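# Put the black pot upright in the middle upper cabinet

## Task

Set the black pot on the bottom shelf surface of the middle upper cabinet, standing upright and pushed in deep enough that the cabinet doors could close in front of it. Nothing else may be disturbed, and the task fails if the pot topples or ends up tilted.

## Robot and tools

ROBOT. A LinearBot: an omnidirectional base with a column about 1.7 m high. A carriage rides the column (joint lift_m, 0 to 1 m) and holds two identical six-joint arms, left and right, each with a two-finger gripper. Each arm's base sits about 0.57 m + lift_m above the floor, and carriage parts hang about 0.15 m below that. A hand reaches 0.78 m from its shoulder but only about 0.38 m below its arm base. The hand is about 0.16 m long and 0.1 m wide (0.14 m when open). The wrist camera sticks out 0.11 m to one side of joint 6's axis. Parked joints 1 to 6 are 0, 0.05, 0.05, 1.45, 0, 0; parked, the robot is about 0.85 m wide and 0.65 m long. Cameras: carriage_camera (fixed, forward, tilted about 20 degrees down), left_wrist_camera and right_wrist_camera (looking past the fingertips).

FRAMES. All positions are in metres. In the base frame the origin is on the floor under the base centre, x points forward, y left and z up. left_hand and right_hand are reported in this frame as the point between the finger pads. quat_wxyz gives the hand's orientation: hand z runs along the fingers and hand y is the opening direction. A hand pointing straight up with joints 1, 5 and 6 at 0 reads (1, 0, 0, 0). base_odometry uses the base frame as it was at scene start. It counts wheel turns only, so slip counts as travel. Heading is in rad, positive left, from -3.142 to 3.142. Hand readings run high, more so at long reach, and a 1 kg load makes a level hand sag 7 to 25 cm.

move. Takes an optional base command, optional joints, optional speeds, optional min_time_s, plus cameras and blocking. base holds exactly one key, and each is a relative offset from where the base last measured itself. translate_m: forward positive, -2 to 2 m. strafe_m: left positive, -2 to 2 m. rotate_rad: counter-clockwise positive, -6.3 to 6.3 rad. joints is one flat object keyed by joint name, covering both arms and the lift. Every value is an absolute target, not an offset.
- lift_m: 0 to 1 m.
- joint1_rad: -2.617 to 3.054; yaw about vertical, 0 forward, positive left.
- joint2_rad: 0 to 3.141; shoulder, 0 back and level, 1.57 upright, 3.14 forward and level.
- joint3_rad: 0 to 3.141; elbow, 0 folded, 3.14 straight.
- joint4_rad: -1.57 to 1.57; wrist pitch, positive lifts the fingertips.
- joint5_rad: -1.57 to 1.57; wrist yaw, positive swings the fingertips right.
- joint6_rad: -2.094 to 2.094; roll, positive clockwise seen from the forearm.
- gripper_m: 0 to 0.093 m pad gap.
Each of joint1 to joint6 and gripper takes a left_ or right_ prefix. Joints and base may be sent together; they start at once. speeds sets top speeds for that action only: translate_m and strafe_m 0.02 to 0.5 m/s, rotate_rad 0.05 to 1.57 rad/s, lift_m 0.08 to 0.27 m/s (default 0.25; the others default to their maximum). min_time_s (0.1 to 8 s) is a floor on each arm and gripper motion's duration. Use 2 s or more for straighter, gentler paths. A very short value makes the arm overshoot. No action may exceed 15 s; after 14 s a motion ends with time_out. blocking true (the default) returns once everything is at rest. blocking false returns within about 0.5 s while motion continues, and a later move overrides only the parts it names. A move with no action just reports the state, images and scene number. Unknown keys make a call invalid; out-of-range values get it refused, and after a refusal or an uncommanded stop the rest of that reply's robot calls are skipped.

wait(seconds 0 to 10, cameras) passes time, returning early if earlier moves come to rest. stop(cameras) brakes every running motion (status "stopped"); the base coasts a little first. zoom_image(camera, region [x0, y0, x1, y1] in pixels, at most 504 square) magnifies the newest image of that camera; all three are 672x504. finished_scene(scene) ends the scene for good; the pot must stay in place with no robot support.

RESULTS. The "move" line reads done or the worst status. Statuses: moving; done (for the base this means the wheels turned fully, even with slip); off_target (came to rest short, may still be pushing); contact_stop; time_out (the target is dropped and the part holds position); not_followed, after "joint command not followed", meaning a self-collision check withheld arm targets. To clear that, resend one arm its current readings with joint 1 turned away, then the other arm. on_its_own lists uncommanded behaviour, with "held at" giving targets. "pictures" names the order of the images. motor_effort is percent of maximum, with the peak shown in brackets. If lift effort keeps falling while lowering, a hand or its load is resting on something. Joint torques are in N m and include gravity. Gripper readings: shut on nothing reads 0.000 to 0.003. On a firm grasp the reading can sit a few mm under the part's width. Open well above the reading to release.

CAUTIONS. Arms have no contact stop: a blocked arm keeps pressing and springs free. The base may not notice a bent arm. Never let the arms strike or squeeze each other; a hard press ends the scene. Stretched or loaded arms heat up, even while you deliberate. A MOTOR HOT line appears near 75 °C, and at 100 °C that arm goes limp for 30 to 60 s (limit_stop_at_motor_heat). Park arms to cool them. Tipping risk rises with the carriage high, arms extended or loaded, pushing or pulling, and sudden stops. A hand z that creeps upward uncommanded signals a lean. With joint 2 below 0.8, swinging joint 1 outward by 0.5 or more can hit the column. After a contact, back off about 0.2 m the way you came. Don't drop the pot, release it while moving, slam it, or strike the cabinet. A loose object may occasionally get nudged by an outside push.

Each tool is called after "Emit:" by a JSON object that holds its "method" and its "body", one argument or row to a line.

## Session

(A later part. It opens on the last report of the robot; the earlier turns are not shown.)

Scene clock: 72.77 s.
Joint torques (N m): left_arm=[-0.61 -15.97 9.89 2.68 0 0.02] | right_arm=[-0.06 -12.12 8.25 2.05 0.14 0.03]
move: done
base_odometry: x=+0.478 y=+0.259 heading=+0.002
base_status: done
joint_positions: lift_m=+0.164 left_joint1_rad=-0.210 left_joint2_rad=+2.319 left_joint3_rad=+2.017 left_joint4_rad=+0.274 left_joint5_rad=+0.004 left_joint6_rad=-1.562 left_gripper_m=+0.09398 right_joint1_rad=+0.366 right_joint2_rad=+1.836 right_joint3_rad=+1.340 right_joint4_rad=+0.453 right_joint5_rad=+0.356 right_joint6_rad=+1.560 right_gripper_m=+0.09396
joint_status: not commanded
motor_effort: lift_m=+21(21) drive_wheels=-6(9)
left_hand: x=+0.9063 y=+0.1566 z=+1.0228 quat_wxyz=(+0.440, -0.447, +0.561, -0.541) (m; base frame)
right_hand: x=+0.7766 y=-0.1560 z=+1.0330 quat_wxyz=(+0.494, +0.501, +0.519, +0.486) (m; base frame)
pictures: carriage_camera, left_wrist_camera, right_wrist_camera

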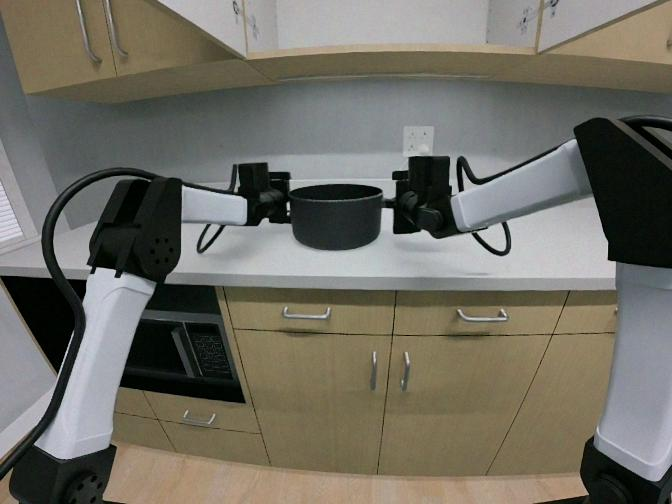

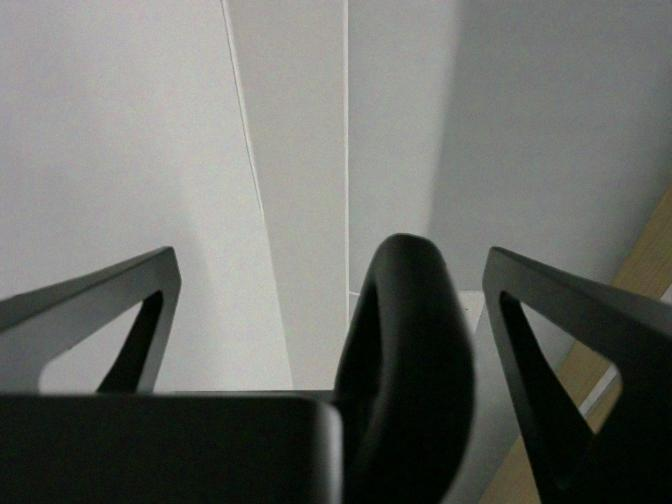

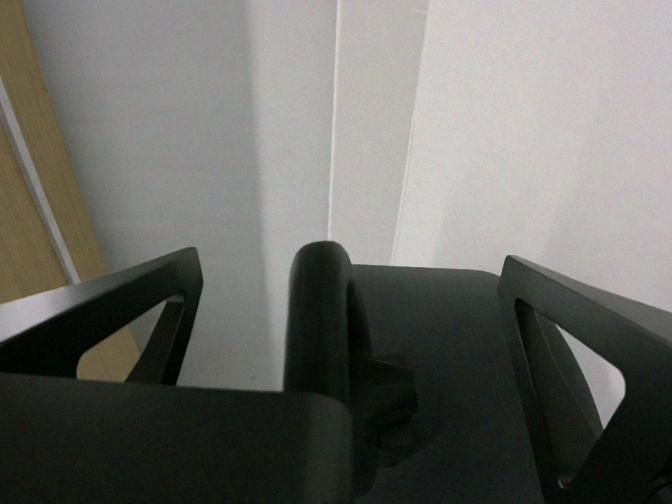

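Emit:
{"method": "move", "body": {
  "joints": {"left_joint2_rad": 2.237, "left_joint3_rad": 1.936, "left_joint4_rad": 0.321, "lift_m": 0.172},
  "min_time_s": 1.5
}}

Emit:
{"method": "move", "body": {
  "base": {"translate_m": 0.014},
  "speeds": {"translate_m": 0.05},
  "cameras": ["all"]
}}

Scene clock: 78.03 s.
Joint torques (N m): left_arm=[-0.59 -22.06 6.57 2.77 -0.01 0.01] | right_arm=[-0.08 -11.97 8.1 2.04 0.12 0.05]
move: done
base_odometry: x=+0.478 y=+0.259 heading=+0.002
base_status: not commanded
joint_positions: lift_m=+0.172 left_joint1_rad=-0.210 left_joint2_rad=+2.296 left_joint3_rad=+1.939 left_joint4_rad=+0.291 left_joint5_rad=+0.004 left_joint6_rad=-1.563 left_gripper_m=+0.09398 right_joint1_rad=+0.366 right_joint2_rad=+1.835 right_joint3_rad=+1.341 right_joint4_rad=+0.455 right_joint5_rad=+0.356 right_joint6_rad=+1.560 right_gripper_m=+0.09396
joint_status: all done
motor_effort: lift_m=+24(28) drive_wheels=-4(6)
left_hand: x=+0.9004 y=+0.1579 z=+1.0114 quat_wxyz=(+0.431, -0.456, +0.570, -0.531) (m; base frame)
right_hand: x=+0.7766 y=-0.1560 z=+1.0422 quat_wxyz=(+0.494, +0.500, +0.517, +0.488) (m; base frame)
pictures: none

Scene clock: 78.80 s.
Joint torques (N m): left_arm=[-0.34 -21.93 6.52 2.75 -0.02 0.02] | right_arm=[-0.05 -11.95 8.16 2 0.13 0.02]
move: done
base_odometry: x=+0.492 y=+0.260 heading=+0.003
base_status: done
joint_positions: lift_m=+0.172 left_joint1_rad=-0.213 left_joint2_rad=+2.295 left_joint3_rad=+1.939 left_joint4_rad=+0.293 left_joint5_rad=+0.004 left_joint6_rad=-1.563 left_gripper_m=+0.09398 right_joint1_rad=+0.366 right_joint2_rad=+1.835 right_joint3_rad=+1.341 right_joint4_rad=+0.455 right_joint5_rad=+0.356 right_joint6_rad=+1.561 right_gripper_m=+0.09396
joint_status: not commanded
motor_effort: lift_m=+24(24) drive_wheels=-5(8)
left_hand: x=+0.8998 y=+0.1561 z=+1.0129 quat_wxyz=(+0.431, -0.454, +0.570, -0.532) (m; base frame)
right_hand: x=+0.7766 y=-0.1560 z=+1.0422 quat_wxyz=(+0.494, +0.500, +0.517, +0.488) (m; base frame)
pictures: carriage_camera, left_wrist_camera, right_wrist_camera

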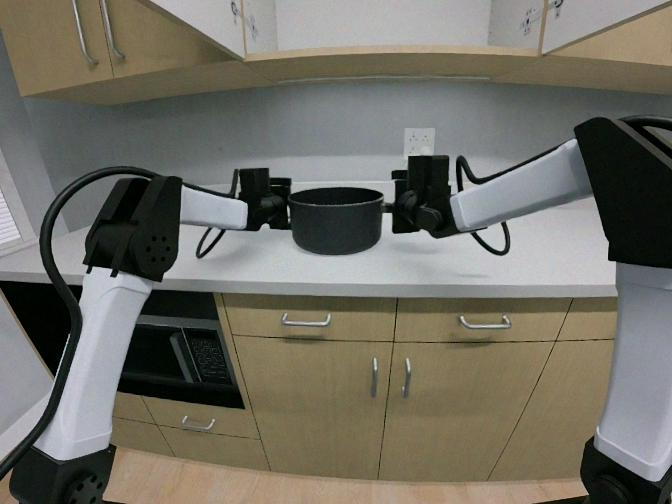

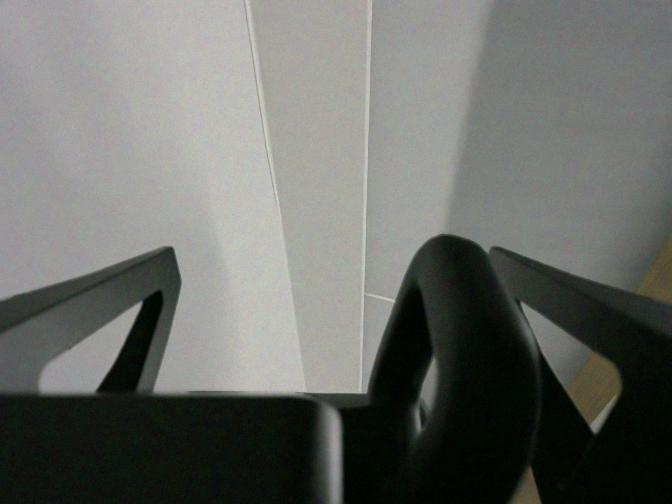

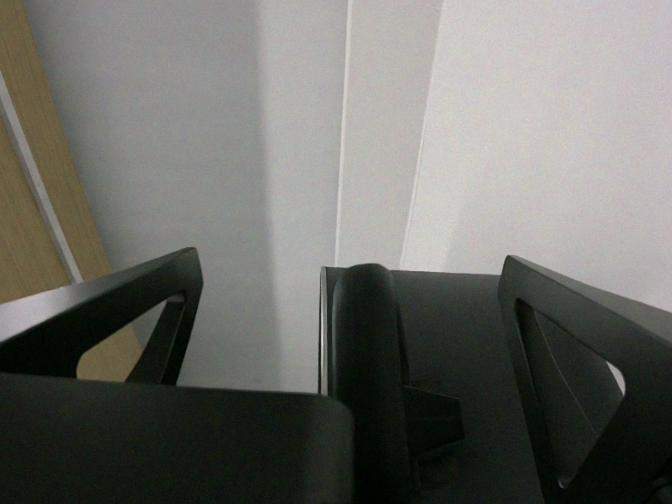

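Emit:
{"method": "move", "body": {
  "joints": {"left_joint2_rad": 2.19, "left_joint3_rad": 1.895, "left_joint4_rad": 0.33},
  "min_time_s": 1.5,
  "cameras": ["all"]
}}

Scene clock: 82.20 s.
Joint torques (N m): left_arm=[-0.35 -21.85 6.49 2.78 -0.01 0.02] | right_arm=[-0.05 -11.99 8.13 2.01 0.15 0.02]
move: done
base_odometry: x=+0.492 y=+0.260 heading=+0.003
base_status: not commanded
joint_positions: lift_m=+0.172 left_joint1_rad=-0.213 left_joint2_rad=+2.251 left_joint3_rad=+1.899 left_joint4_rad=+0.299 left_joint5_rad=+0.004 left_joint6_rad=-1.563 left_gripper_m=+0.09398 right_joint1_rad=+0.366 right_joint2_rad=+1.835 right_joint3_rad=+1.341 right_joint4_rad=+0.455 right_joint5_rad=+0.356 right_joint6_rad=+1.561 right_gripper_m=+0.09396
joint_status: all done
motor_effort: lift_m=+24(24) drive_wheels=-4(5)
left_hand: x=+0.8914 y=+0.1579 z=+1.0235 quat_wxyz=(+0.433, -0.452, +0.568, -0.535) (m; base frame)
right_hand: x=+0.7766 y=-0.1560 z=+1.0422 quat_wxyz=(+0.494, +0.500, +0.517, +0.488) (m; base frame)
pictures: carriage_camera, left_wrist_camera, right_wrist_camera

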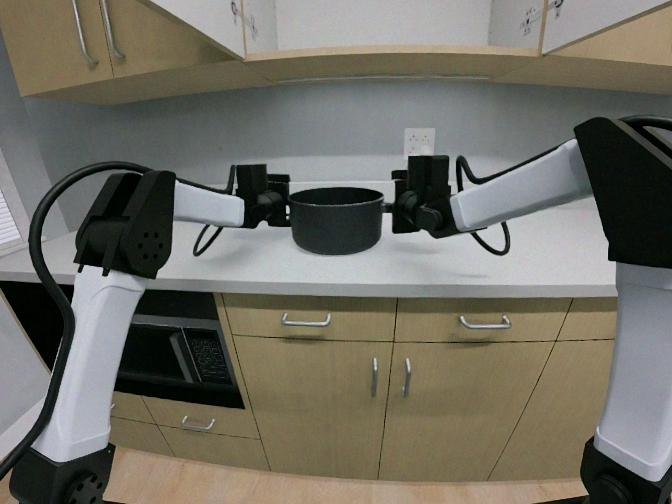

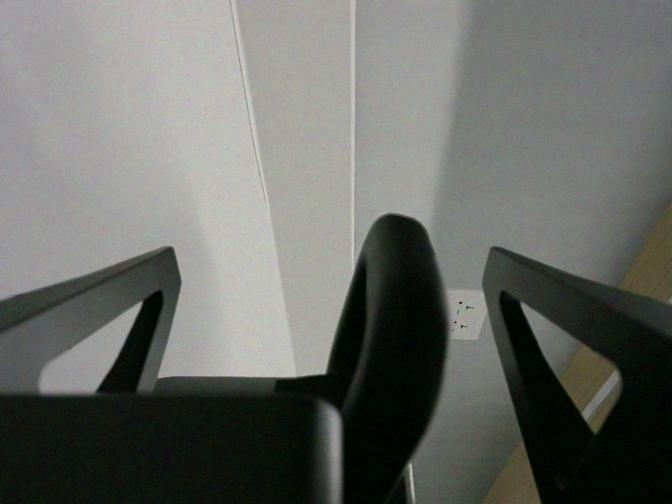

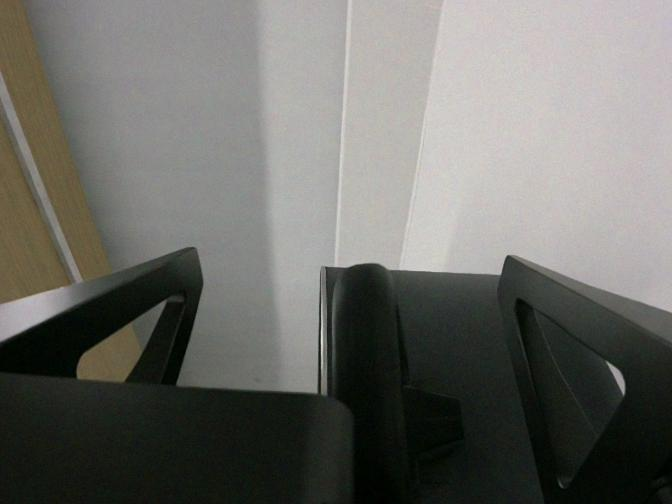

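Emit:
{"method": "move", "body": {
  "joints": {"left_joint3_rad": 1.965},
  "min_time_s": 1.0,
  "cameras": ["left_wrist_camera", "right_wrist_camera"]
}}

Scene clock: 84.10 s.
Joint torques (N m): left_arm=[-0.36 -21.89 9.83 2.74 0.01 0.02] | right_arm=[-0.05 -11.96 8.14 2.01 0.15 0.05]
move: done
base_odometry: x=+0.492 y=+0.260 heading=+0.003
base_status: not commanded
joint_positions: lift_m=+0.172 left_joint1_rad=-0.213 left_joint2_rad=+2.251 left_joint3_rad=+1.933 left_joint4_rad=+0.301 left_joint5_rad=+0.004 left_joint6_rad=-1.563 left_gripper_m=+0.09398 right_joint1_rad=+0.366 right_joint2_rad=+1.835 right_joint3_rad=+1.341 right_joint4_rad=+0.455 right_joint5_rad=+0.356 right_joint6_rad=+1.561 right_gripper_m=+0.09396
joint_status: all done
motor_effort: lift_m=+24(24) drive_wheels=-5(6)
left_hand: x=+0.8925 y=+0.1577 z=+1.0413 quat_wxyz=(+0.441, -0.444, +0.558, -0.545) (m; base frame)
right_hand: x=+0.7766 y=-0.1560 z=+1.0422 quat_wxyz=(+0.494, +0.500, +0.517, +0.488) (m; base frame)
pictures: left_wrist_camera, right_wrist_camera

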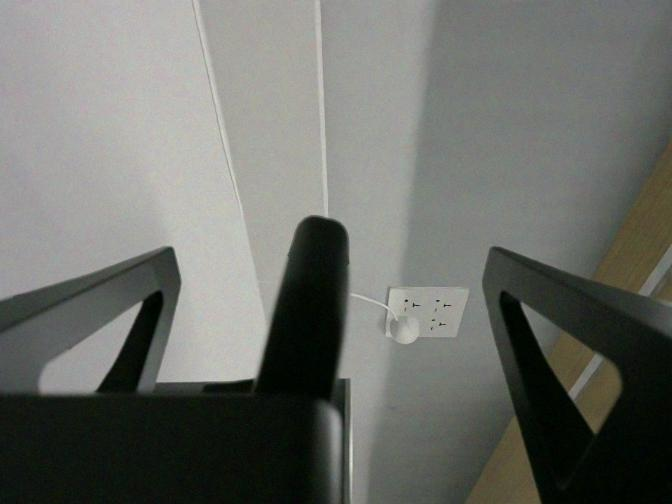

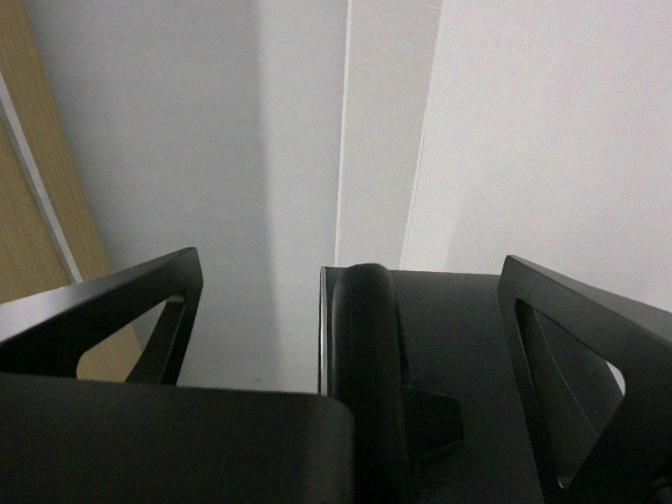

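Emit:
{"method": "move", "body": {
  "joints": {"left_gripper_m": 0.035, "right_gripper_m": 0.035},
  "min_time_s": 1.5,
  "cameras": ["left_wrist_camera", "right_wrist_camera"]
}}

Scene clock: 92.47 s.
Joint torques (N m): left_arm=[-0.34 -21.9 9.91 3.15 -0.02 0.01] | right_arm=[-0.2 -11.99 8.17 2.48 0.15 0.02]
move: done
base_odometry: x=+0.492 y=+0.260 heading=+0.003
base_status: not commanded
joint_positions: lift_m=+0.172 left_joint1_rad=-0.213 left_joint2_rad=+2.251 left_joint3_rad=+1.933 left_joint4_rad=+0.266 left_joint5_rad=+0.004 left_joint6_rad=-1.563 left_gripper_m=+0.03516 right_joint1_rad=+0.366 right_joint2_rad=+1.835 right_joint3_rad=+1.341 right_joint4_rad=+0.413 right_joint5_rad=+0.356 right_joint6_rad=+1.561 right_gripper_m=+0.03514
joint_status: all done
motor_effort: lift_m=+24(24) drive_wheels=-4(5)
left_hand: x=+0.8922 y=+0.1578 z=+1.0325 quat_wxyz=(+0.433, -0.452, +0.567, -0.535) (m; base frame)
right_hand: x=+0.7761 y=-0.1562 z=+1.0322 quat_wxyz=(+0.488, +0.506, +0.531, +0.474) (m; base frame)
pictures: left_wrist_camera, right_wrist_camera

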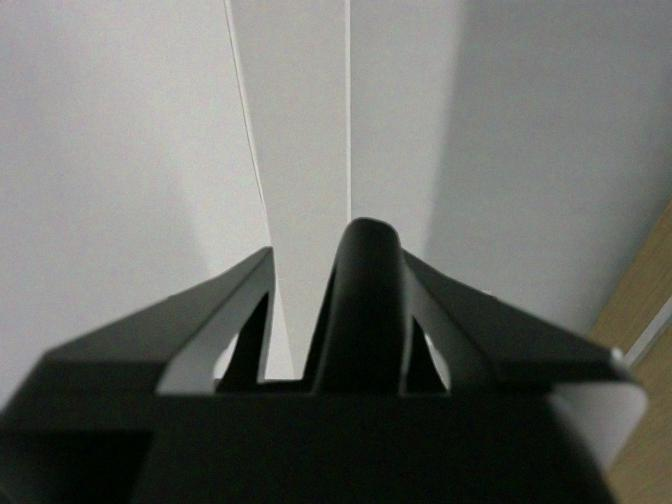

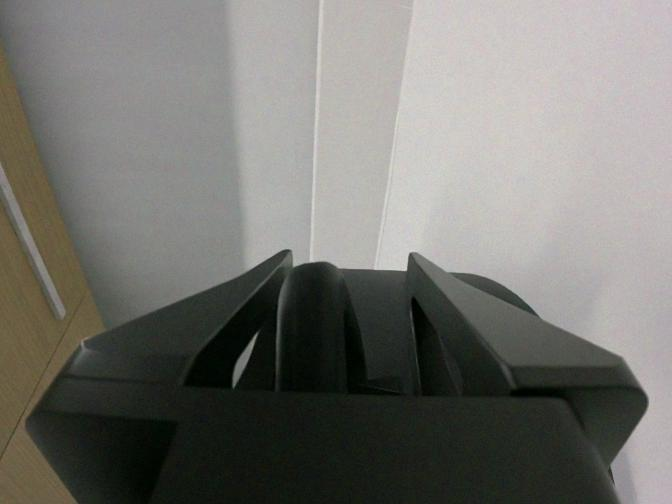

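Emit:
{"method": "move", "body": {
  "joints": {"lift_m": 0.183}
}}

Emit:
{"method": "move", "body": {
  "joints": {"left_gripper_m": 0.02, "right_gripper_m": 0.02},
  "min_time_s": 1.5,
  "cameras": ["all"]
}}

Scene clock: 94.03 s.
Joint torques (N m): left_arm=[-0.29 -21.89 9.88 3.68 -0.02 0.03] | right_arm=[-0.05 -12.9 8.1 2.78 0.15 0.01]
move: done
base_odometry: x=+0.492 y=+0.260 heading=+0.003
base_status: not commanded
joint_positions: lift_m=+0.183 left_joint1_rad=-0.213 left_joint2_rad=+2.251 left_joint3_rad=+1.933 left_joint4_rad=+0.219 left_joint5_rad=+0.003 left_joint6_rad=-1.563 left_gripper_m=+0.03516 right_joint1_rad=+0.366 right_joint2_rad=+1.843 right_joint3_rad=+1.341 right_joint4_rad=+0.387 right_joint5_rad=+0.356 right_joint6_rad=+1.561 right_gripper_m=+0.03514
joint_status: all done
motor_effort: lift_m=+25(29) drive_wheels=+1(5)
left_hand: x=+0.8914 y=+0.1581 z=+1.0317 quat_wxyz=(+0.423, -0.462, +0.579, -0.522) (m; base frame)
right_hand: x=+0.7767 y=-0.1559 z=+1.0324 quat_wxyz=(+0.482, +0.511, +0.541, +0.462) (m; base frame)
pictures: none

Scene clock: 95.83 s.
Joint torques (N m): left_arm=[-0.29 -21.91 9.84 3.53 -0.05 -0.78] | right_arm=[-0.03 -12.97 8.08 2.86 0.16 0.71]
move: off_target
base_odometry: x=+0.492 y=+0.260 heading=+0.003
base_status: not commanded
joint_positions: lift_m=+0.183 left_joint1_rad=-0.214 left_joint2_rad=+2.251 left_joint3_rad=+1.933 left_joint4_rad=+0.234 left_joint5_rad=+0.009 left_joint6_rad=-1.491 left_gripper_m=+0.02544 right_joint1_rad=+0.366 right_joint2_rad=+1.843 right_joint3_rad=+1.341 right_joint4_rad=+0.380 right_joint5_rad=+0.356 right_joint6_rad=+1.498 right_gripper_m=+0.02383
joint_status: left_gripper_m off_target (ended at +0.02546, target +0.02000); the others done
motor_effort: lift_m=+25(25) drive_wheels=-4(5)
left_hand: x=+0.8915 y=+0.1569 z=+1.0354 quat_wxyz=(+0.443, -0.437, +0.593, -0.512) (m; base frame)
right_hand: x=+0.7766 y=-0.1560 z=+1.0308 quat_wxyz=(+0.496, +0.494, +0.559, +0.445) (m; base frame)
pictures: carriage_camera, left_wrist_camera, right_wrist_camera

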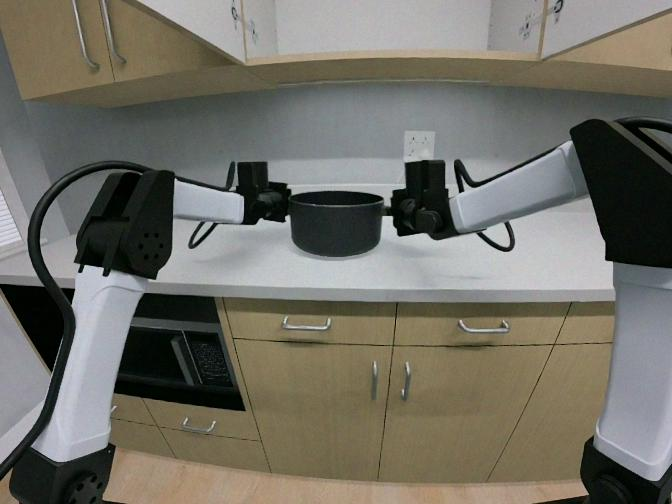

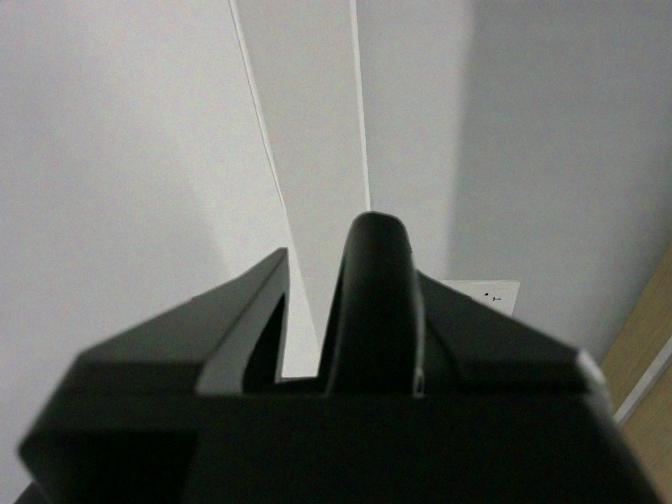

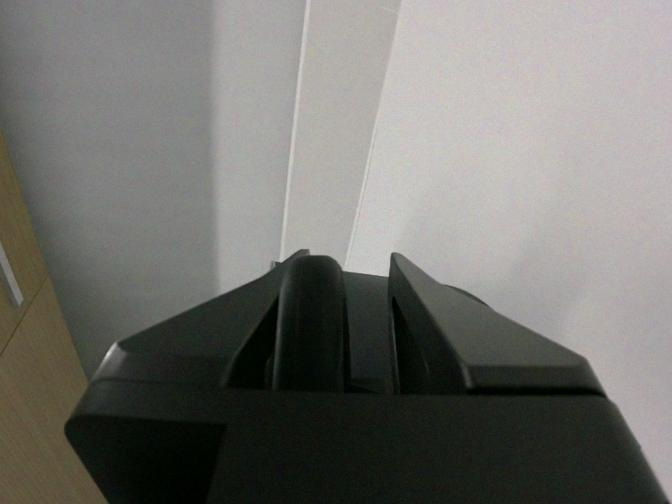

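Emit:
{"method": "move", "body": {
  "joints": {"left_gripper_m": 0.012, "right_gripper_m": 0.012},
  "min_time_s": 1.5,
  "cameras": ["all"]
}}

Scene clock: 98.43 s.
Joint torques (N m): left_arm=[-0.29 -21.93 9.92 3.51 -0.06 -0.79] | right_arm=[-0.05 -12.9 8.06 2.85 0.16 0.77]
move: off_target
base_odometry: x=+0.492 y=+0.260 heading=+0.003
base_status: not commanded
joint_positions: lift_m=+0.183 left_joint1_rad=-0.214 left_joint2_rad=+2.251 left_joint3_rad=+1.933 left_joint4_rad=+0.235 left_joint5_rad=+0.009 left_joint6_rad=-1.490 left_gripper_m=+0.02532 right_joint1_rad=+0.366 right_joint2_rad=+1.843 right_joint3_rad=+1.341 right_joint4_rad=+0.380 right_joint5_rad=+0.356 right_joint6_rad=+1.493 right_gripper_m=+0.02356
joint_status: left_gripper_m off_target (ended at +0.02532, target +0.01200); right_gripper_m off_target (ended at +0.02357, target +0.01200)
motor_effort: lift_m=+25(25) drive_wheels=-4(5)
left_hand: x=+0.8915 y=+0.1569 z=+1.0355 quat_wxyz=(+0.444, -0.436, +0.593, -0.512) (m; base frame)
right_hand: x=+0.7766 y=-0.1560 z=+1.0308 quat_wxyz=(+0.497, +0.493, +0.560, +0.444) (m; base frame)
pictures: carriage_camera, left_wrist_camera, right_wrist_camera

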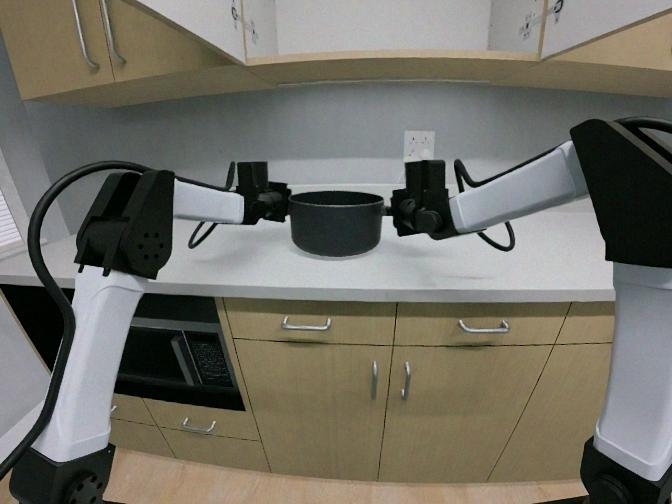

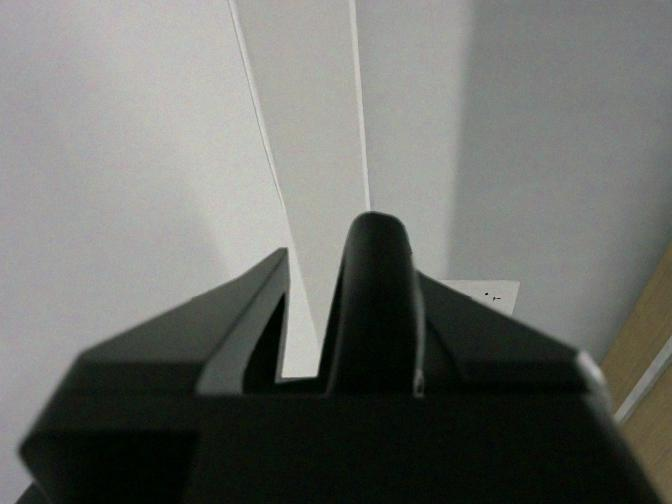

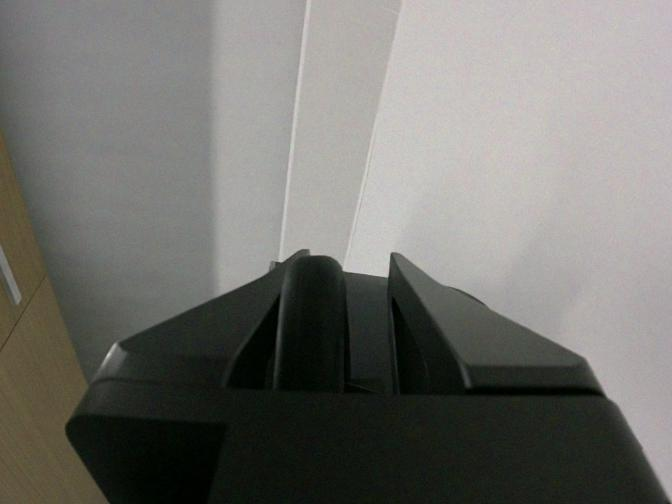

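Emit:
{"method": "move", "body": {
  "joints": {"lift_m": 0.24},
  "speeds": {"lift_m": 0.08},
  "cameras": ["all"]
}}

Scene clock: 100.30 s.
Joint torques (N m): left_arm=[-0.34 -21.94 10.11 4.29 -0.09 -1.05] | right_arm=[-0.05 -13.74 8.06 3.48 0.34 0.75]
move: done
base_odometry: x=+0.492 y=+0.260 heading=+0.003
base_status: not commanded
joint_positions: lift_m=+0.240 left_joint1_rad=-0.214 left_joint2_rad=+2.252 left_joint3_rad=+1.931 left_joint4_rad=+0.164 left_joint5_rad=+0.014 left_joint6_rad=-1.468 left_gripper_m=+0.02415 right_joint1_rad=+0.366 right_joint2_rad=+1.852 right_joint3_rad=+1.341 right_joint4_rad=+0.325 right_joint5_rad=+0.341 right_joint6_rad=+1.495 right_gripper_m=+0.02095
joint_status: all done
motor_effort: lift_m=+25(28) drive_wheels=-4(5)
left_hand: x=+0.8893 y=+0.1564 z=+1.0737 quat_wxyz=(+0.429, -0.442, +0.618, -0.488) (m; base frame)
right_hand: x=+0.7759 y=-0.1536 z=+1.0699 quat_wxyz=(+0.481, +0.497, +0.583, +0.427) (m; base frame)
pictures: carriage_camera, left_wrist_camera, right_wrist_camera

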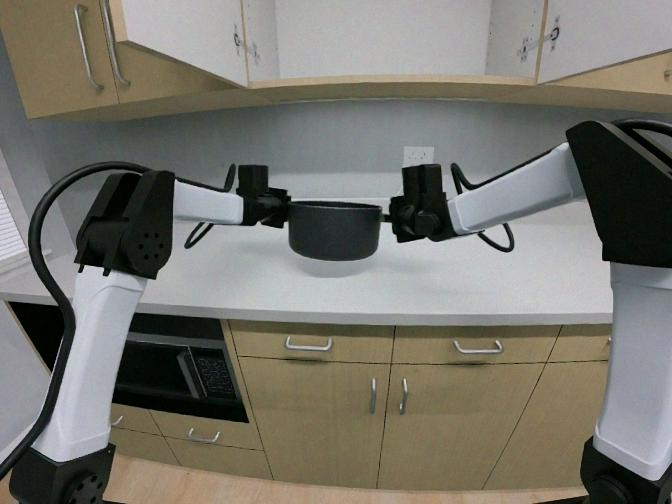

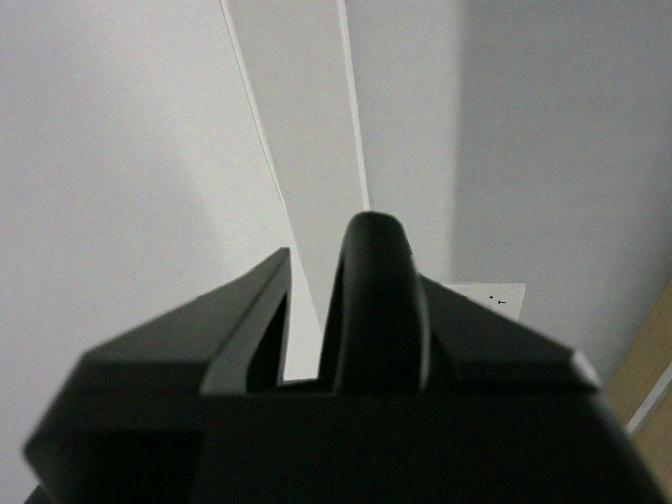

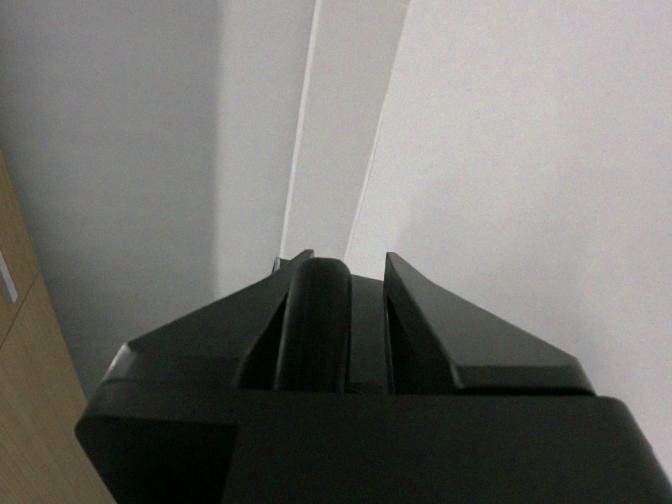

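Emit:
{"method": "move", "body": {
  "base": {"translate_m": -0.15},
  "speeds": {"translate_m": 0.15}
}}

Emit:
{"method": "move", "body": {
  "base": {"strafe_m": -0.14},
  "speeds": {"strafe_m": 0.15},
  "cameras": ["carriage_camera"]
}}

Emit:
{"method": "move", "body": {
  "joints": {"lift_m": 0.45},
  "speeds": {"lift_m": 0.12},
  "cameras": ["carriage_camera"]
}}

Scene clock: 103.40 s.
Joint torques (N m): left_arm=[-0.28 -21.98 10 4.3 -0.1 -1.07] | right_arm=[-0.02 -13.85 8.14 3.49 0.38 0.7]
move: done
base_odometry: x=+0.342 y=+0.259 heading=+0.003
base_status: done
joint_positions: lift_m=+0.240 left_joint1_rad=-0.214 left_joint2_rad=+2.252 left_joint3_rad=+1.931 left_joint4_rad=+0.165 left_joint5_rad=+0.014 left_joint6_rad=-1.463 left_gripper_m=+0.02395 right_joint1_rad=+0.366 right_joint2_rad=+1.852 right_joint3_rad=+1.341 right_joint4_rad=+0.323 right_joint5_rad=+0.339 right_joint6_rad=+1.497 right_gripper_m=+0.02094
joint_status: not commanded
motor_effort: lift_m=+25(25) drive_wheels=-3(10)
left_hand: x=+0.8893 y=+0.1564 z=+1.0738 quat_wxyz=(+0.431, -0.441, +0.619, -0.487) (m; base frame)
right_hand: x=+0.7758 y=-0.1533 z=+1.0695 quat_wxyz=(+0.479, +0.498, +0.583, +0.427) (m; base frame)
pictures: none

Scene clock: 105.30 s.
Joint torques (N m): left_arm=[-0.39 -22.02 10.03 4.28 -0.07 -1.1] | right_arm=[-0.08 -13.89 8.16 3.47 0.44 0.7]
move: done
base_odometry: x=+0.342 y=+0.119 heading=+0.003
base_status: done
joint_positions: lift_m=+0.240 left_joint1_rad=-0.212 left_joint2_rad=+2.252 left_joint3_rad=+1.931 left_joint4_rad=+0.165 left_joint5_rad=+0.011 left_joint6_rad=-1.461 left_gripper_m=+0.02387 right_joint1_rad=+0.367 right_joint2_rad=+1.852 right_joint3_rad=+1.341 right_joint4_rad=+0.323 right_joint5_rad=+0.335 right_joint6_rad=+1.498 right_gripper_m=+0.02093
joint_status: not commanded
motor_effort: lift_m=+25(25) drive_wheels=-4(7)
left_hand: x=+0.8896 y=+0.1577 z=+1.0738 quat_wxyz=(+0.432, -0.441, +0.619, -0.485) (m; base frame)
right_hand: x=+0.7756 y=-0.1519 z=+1.0693 quat_wxyz=(+0.478, +0.497, +0.584, +0.429) (m; base frame)
pictures: carriage_camera

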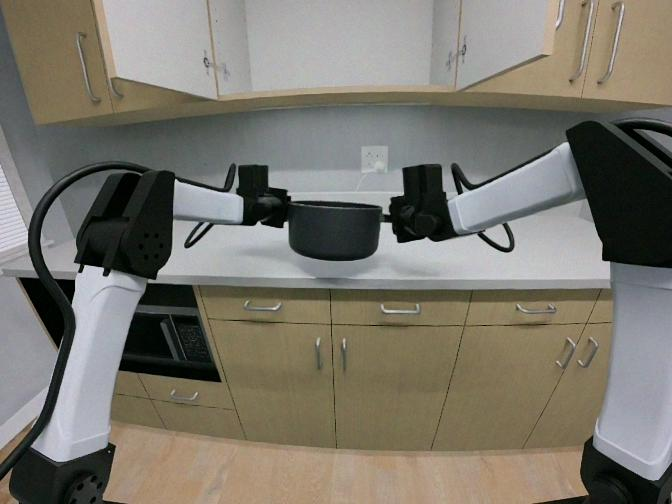

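Scene clock: 107.63 s.
Joint torques (N m): left_arm=[-0.38 -22.71 10.56 4.3 -0.11 -1.1] | right_arm=[-0.08 -14.48 8.38 3.45 0.43 0.66]
move: done
base_odometry: x=+0.342 y=+0.119 heading=+0.003
base_status: not commanded
joint_positions: lift_m=+0.450 left_joint1_rad=-0.212 left_joint2_rad=+2.258 left_joint3_rad=+1.926 left_joint4_rad=+0.165 left_joint5_rad=+0.012 left_joint6_rad=-1.461 left_gripper_m=+0.02383 right_joint1_rad=+0.367 right_joint2_rad=+1.857 right_joint3_rad=+1.337 right_joint4_rad=+0.322 right_joint5_rad=+0.335 right_joint6_rad=+1.503 right_gripper_m=+0.02092
joint_status: all done
motor_effort: lift_m=+25(29) drive_wheels=-3(5)
left_hand: x=+0.8901 y=+0.1573 z=+1.2774 quat_wxyz=(+0.429, -0.443, +0.622, -0.483) (m; base frame)
right_hand: x=+0.7758 y=-0.1518 z=+1.2742 quat_wxyz=(+0.475, +0.499, +0.586, +0.426) (m; base frame)
pictures: carriage_camera

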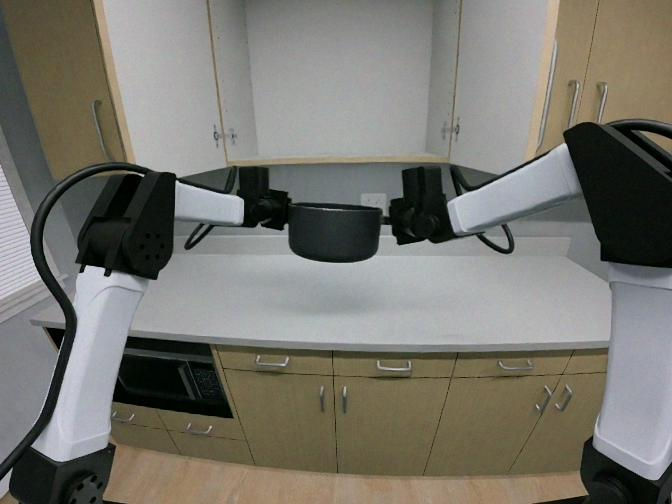

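Emit:
{"method": "move", "body": {
  "joints": {"lift_m": 0.76},
  "speeds": {"lift_m": 0.12},
  "cameras": ["all"]
}}

Emit:
{"method": "zoom_image", "body": {
  "camera": "carriage_camera",
  "region": [180, 150, 480, 350]
}}

Scene clock: 112.03 s.
Joint torques (N m): left_arm=[-0.36 -23.05 10.62 4.27 -0.09 -1.13] | right_arm=[-0.09 -14.65 8.47 3.47 0.45 0.67]
move: done
MOTOR HOT: joint 2 (shoulder) of the left arm reports 75 °C; the controller stops that arm at 100 °C. To cool a motor, set the load down, stop pushing, or move to a pose that needs little force.
base_odometry: x=+0.342 y=+0.119 heading=+0.003
base_status: not commanded
joint_positions: lift_m=+0.760 left_joint1_rad=-0.212 left_joint2_rad=+2.262 left_joint3_rad=+1.925 left_joint4_rad=+0.167 left_joint5_rad=+0.013 left_joint6_rad=-1.461 left_gripper_m=+0.02381 right_joint1_rad=+0.367 right_joint2_rad=+1.860 right_joint3_rad=+1.335 right_joint4_rad=+0.322 right_joint5_rad=+0.335 right_joint6_rad=+1.504 right_gripper_m=+0.02091
joint_status: all done
motor_effort: lift_m=+25(30) drive_wheels=-4(5)
left_hand: x=+0.8905 y=+0.1571 z=+1.5846 quat_wxyz=(+0.428, -0.443, +0.623, -0.482) (m; base frame)
right_hand: x=+0.7759 y=-0.1518 z=+1.5819 quat_wxyz=(+0.474, +0.500, +0.587, +0.425) (m; base frame)
pictures: carriage_camera, left_wrist_camera, right_wrist_camera

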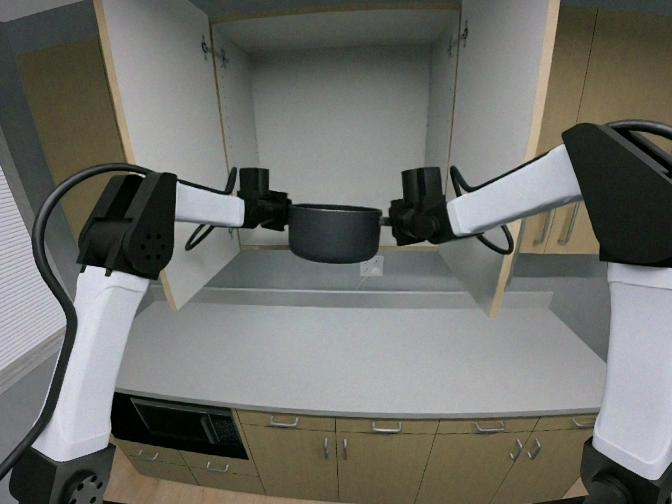

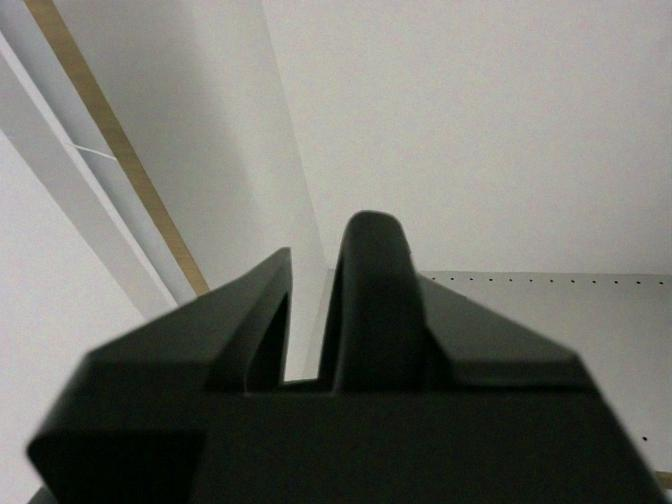

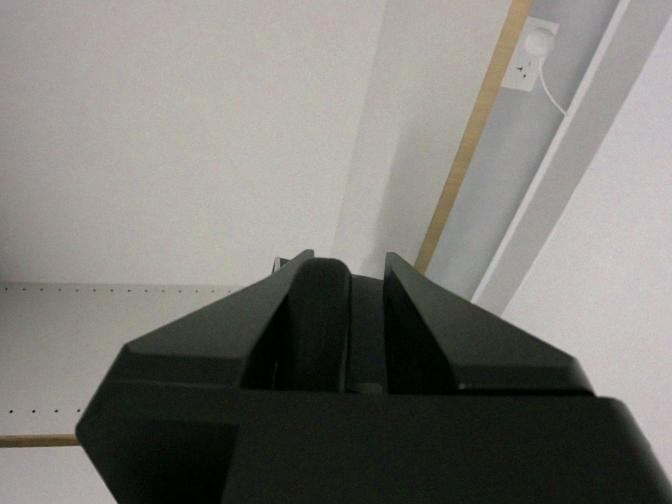

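Scaled by 1.680 from the camera's 672x504 image, which has a finer 960x720 frame.

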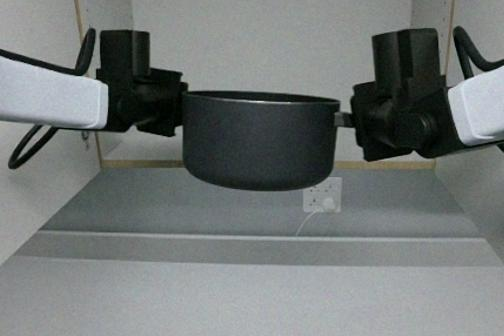

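Emit:
{"method": "move", "body": {
  "base": {"strafe_m": 0.012},
  "speeds": {"strafe_m": 0.1}
}}

Emit:
{"method": "move", "body": {
  "base": {"translate_m": 0.2},
  "speeds": {"translate_m": 0.2},
  "cameras": ["all"]
}}

Scene clock: 115.13 s.
Joint torques (N m): left_arm=[-0.57 -23.12 10.63 4.28 -0.07 -1.16] | right_arm=[-0.5 -14.71 8.57 3.48 0.41 0.62]
move: done
MOTOR HOT: still on. Joint 2 (shoulder) of the left arm reports 78 °C.
base_odometry: x=+0.342 y=+0.131 heading=+0.003
base_status: done
joint_positions: lift_m=+0.760 left_joint1_rad=-0.211 left_joint2_rad=+2.262 left_joint3_rad=+1.925 left_joint4_rad=+0.166 left_joint5_rad=+0.011 left_joint6_rad=-1.458 left_gripper_m=+0.02369 right_joint1_rad=+0.371 right_joint2_rad=+1.860 right_joint3_rad=+1.335 right_joint4_rad=+0.321 right_joint5_rad=+0.338 right_joint6_rad=+1.505 right_gripper_m=+0.02091
joint_status: not commanded
motor_effort: lift_m=+25(25) drive_wheels=-1(10)
left_hand: x=+0.8908 y=+0.1585 z=+1.5844 quat_wxyz=(+0.430, -0.444, +0.623, -0.480) (m; base frame)
right_hand: x=+0.7754 y=-0.1504 z=+1.5817 quat_wxyz=(+0.473, +0.500, +0.587, +0.425) (m; base frame)
pictures: none

Scene clock: 117.23 s.
Joint torques (N m): left_arm=[-0.53 -23.15 10.61 4.26 -0.08 -1.14] | right_arm=[-0.47 -14.64 8.55 3.49 0.4 0.64]
move: done
MOTOR HOT: still on. Joint 2 (shoulder) of the left arm reports 79 °C.
base_odometry: x=+0.542 y=+0.132 heading=+0.002
base_status: done
joint_positions: lift_m=+0.760 left_joint1_rad=-0.211 left_joint2_rad=+2.262 left_joint3_rad=+1.925 left_joint4_rad=+0.167 left_joint5_rad=+0.011 left_joint6_rad=-1.458 left_gripper_m=+0.02369 right_joint1_rad=+0.371 right_joint2_rad=+1.860 right_joint3_rad=+1.335 right_joint4_rad=+0.321 right_joint5_rad=+0.339 right_joint6_rad=+1.505 right_gripper_m=+0.02091
joint_status: not commanded
motor_effort: lift_m=+25(25) drive_wheels=-7(11)
left_hand: x=+0.8909 y=+0.1585 z=+1.5847 quat_wxyz=(+0.430, -0.443, +0.623, -0.480) (m; base frame)
right_hand: x=+0.7754 y=-0.1506 z=+1.5817 quat_wxyz=(+0.474, +0.500, +0.587, +0.425) (m; base frame)
pictures: carriage_camera, left_wrist_camera, right_wrist_camera

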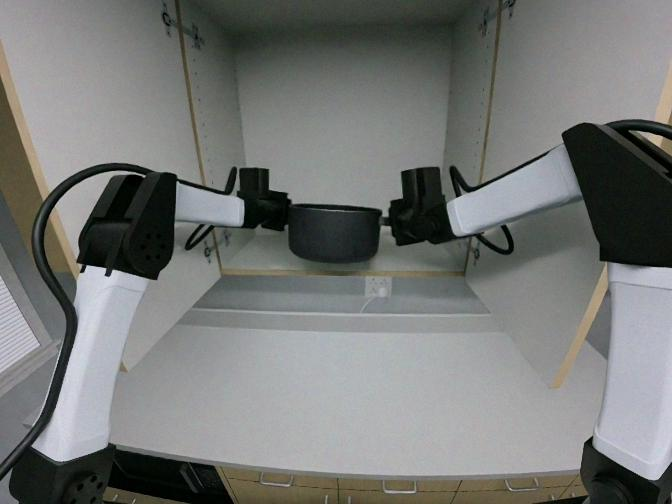

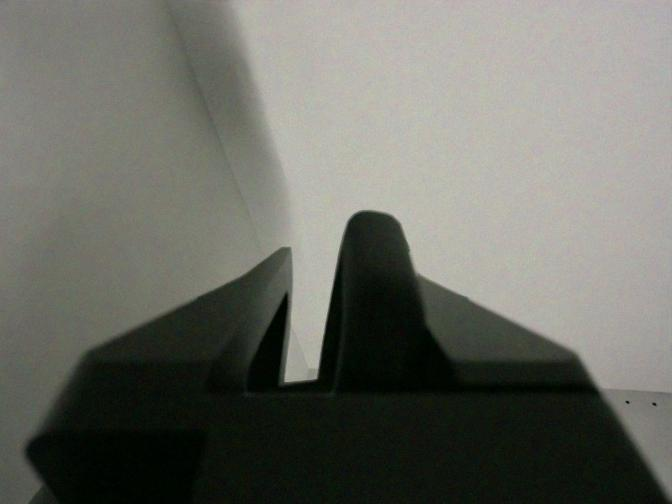

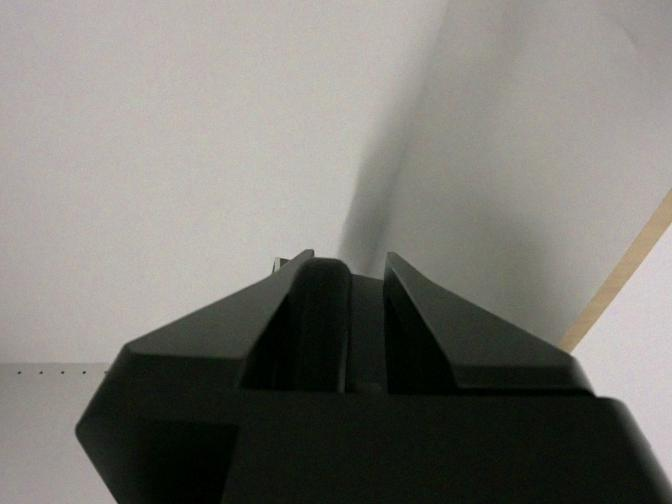

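Emit:
{"method": "move", "body": {
  "base": {"translate_m": 0.122},
  "speeds": {"translate_m": 0.12},
  "cameras": ["all"]
}}

Scene clock: 120.27 s.
Joint torques (N m): left_arm=[-0.47 -23.08 10.56 4.28 -0.11 -1.16] | right_arm=[-0.39 -14.82 8.51 3.47 0.36 0.63]
move: done
MOTOR HOT: still on. Joint 2 (shoulder) of the left arm reports 82 °C.
base_odometry: x=+0.664 y=+0.132 heading=+0.001
base_status: done
joint_positions: lift_m=+0.760 left_joint1_rad=-0.211 left_joint2_rad=+2.262 left_joint3_rad=+1.925 left_joint4_rad=+0.166 left_joint5_rad=+0.011 left_joint6_rad=-1.458 left_gripper_m=+0.02367 right_joint1_rad=+0.371 right_joint2_rad=+1.860 right_joint3_rad=+1.335 right_joint4_rad=+0.321 right_joint5_rad=+0.341 right_joint6_rad=+1.505 right_gripper_m=+0.02091
joint_status: not commanded
motor_effort: lift_m=+25(25) drive_wheels=+2(12)
left_hand: x=+0.8908 y=+0.1585 z=+1.5845 quat_wxyz=(+0.430, -0.444, +0.623, -0.480) (m; base frame)
right_hand: x=+0.7754 y=-0.1510 z=+1.5817 quat_wxyz=(+0.474, +0.501, +0.587, +0.424) (m; base frame)
pictures: carriage_camera, left_wrist_camera, right_wrist_camera

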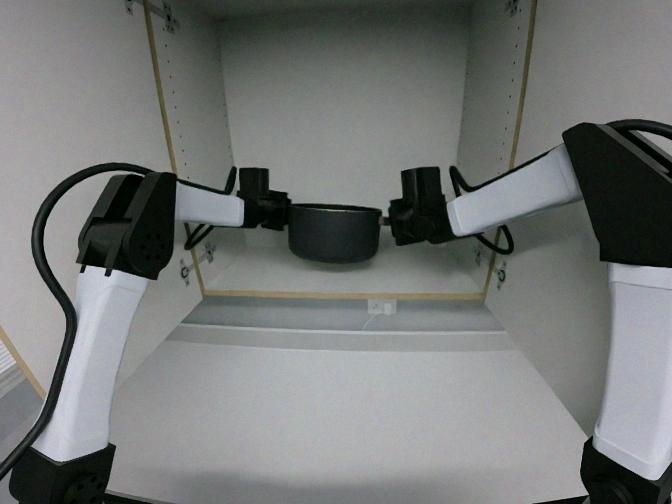

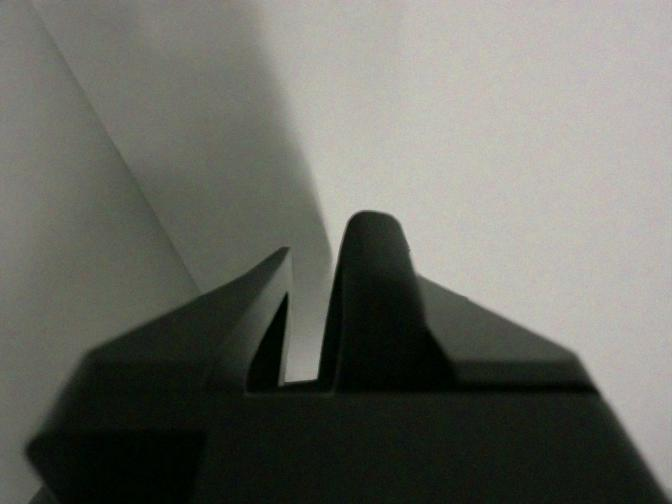

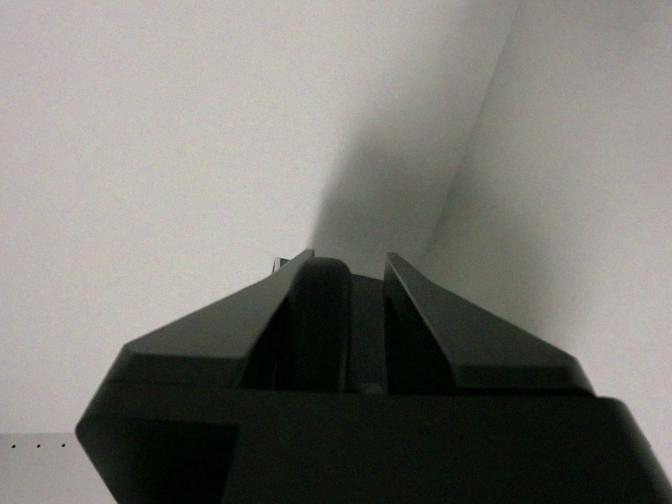

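Emit:
{"method": "move", "body": {
  "joints": {"lift_m": 0.73},
  "speeds": {"lift_m": 0.08},
  "cameras": ["carriage_camera"]
}}

Emit:
{"method": "zoom_image", "body": {
  "camera": "carriage_camera",
  "region": [200, 180, 480, 320]
}}

Scene clock: 123.43 s.
Joint torques (N m): left_arm=[-0.59 -23.24 10.67 4.31 -0.1 -1.16] | right_arm=[-0.47 -14.74 8.57 3.49 0.4 0.65]
move: done
MOTOR HOT: still on. Joint 2 (shoulder) of the left arm reports 84 °C.
base_odometry: x=+0.664 y=+0.132 heading=+0.001
base_status: not commanded
joint_positions: lift_m=+0.730 left_joint1_rad=-0.211 left_joint2_rad=+2.263 left_joint3_rad=+1.925 left_joint4_rad=+0.165 left_joint5_rad=+0.011 left_joint6_rad=-1.456 left_gripper_m=+0.02363 right_joint1_rad=+0.371 right_joint2_rad=+1.860 right_joint3_rad=+1.335 right_joint4_rad=+0.319 right_joint5_rad=+0.341 right_joint6_rad=+1.506 right_gripper_m=+0.02091
joint_status: all done
motor_effort: lift_m=+23(23) drive_wheels=-6(7)
left_hand: x=+0.8910 y=+0.1585 z=+1.5535 quat_wxyz=(+0.429, -0.444, +0.624, -0.479) (m; base frame)
right_hand: x=+0.7754 y=-0.1509 z=+1.5512 quat_wxyz=(+0.474, +0.501, +0.587, +0.423) (m; base frame)
pictures: carriage_camera

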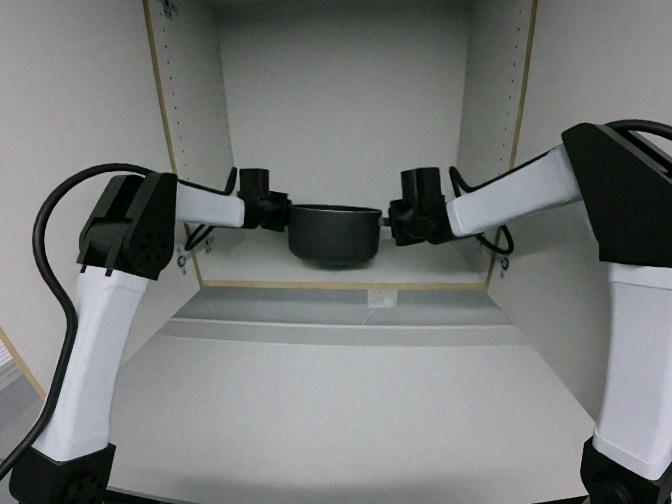

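Scaled by 1.800 from the camera's 672x504 image, which has a finer 960x720 frame.

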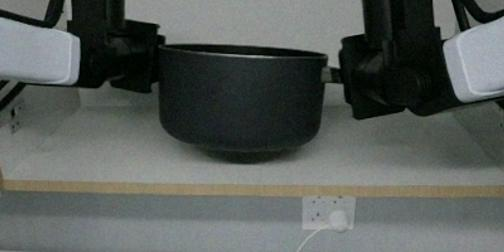

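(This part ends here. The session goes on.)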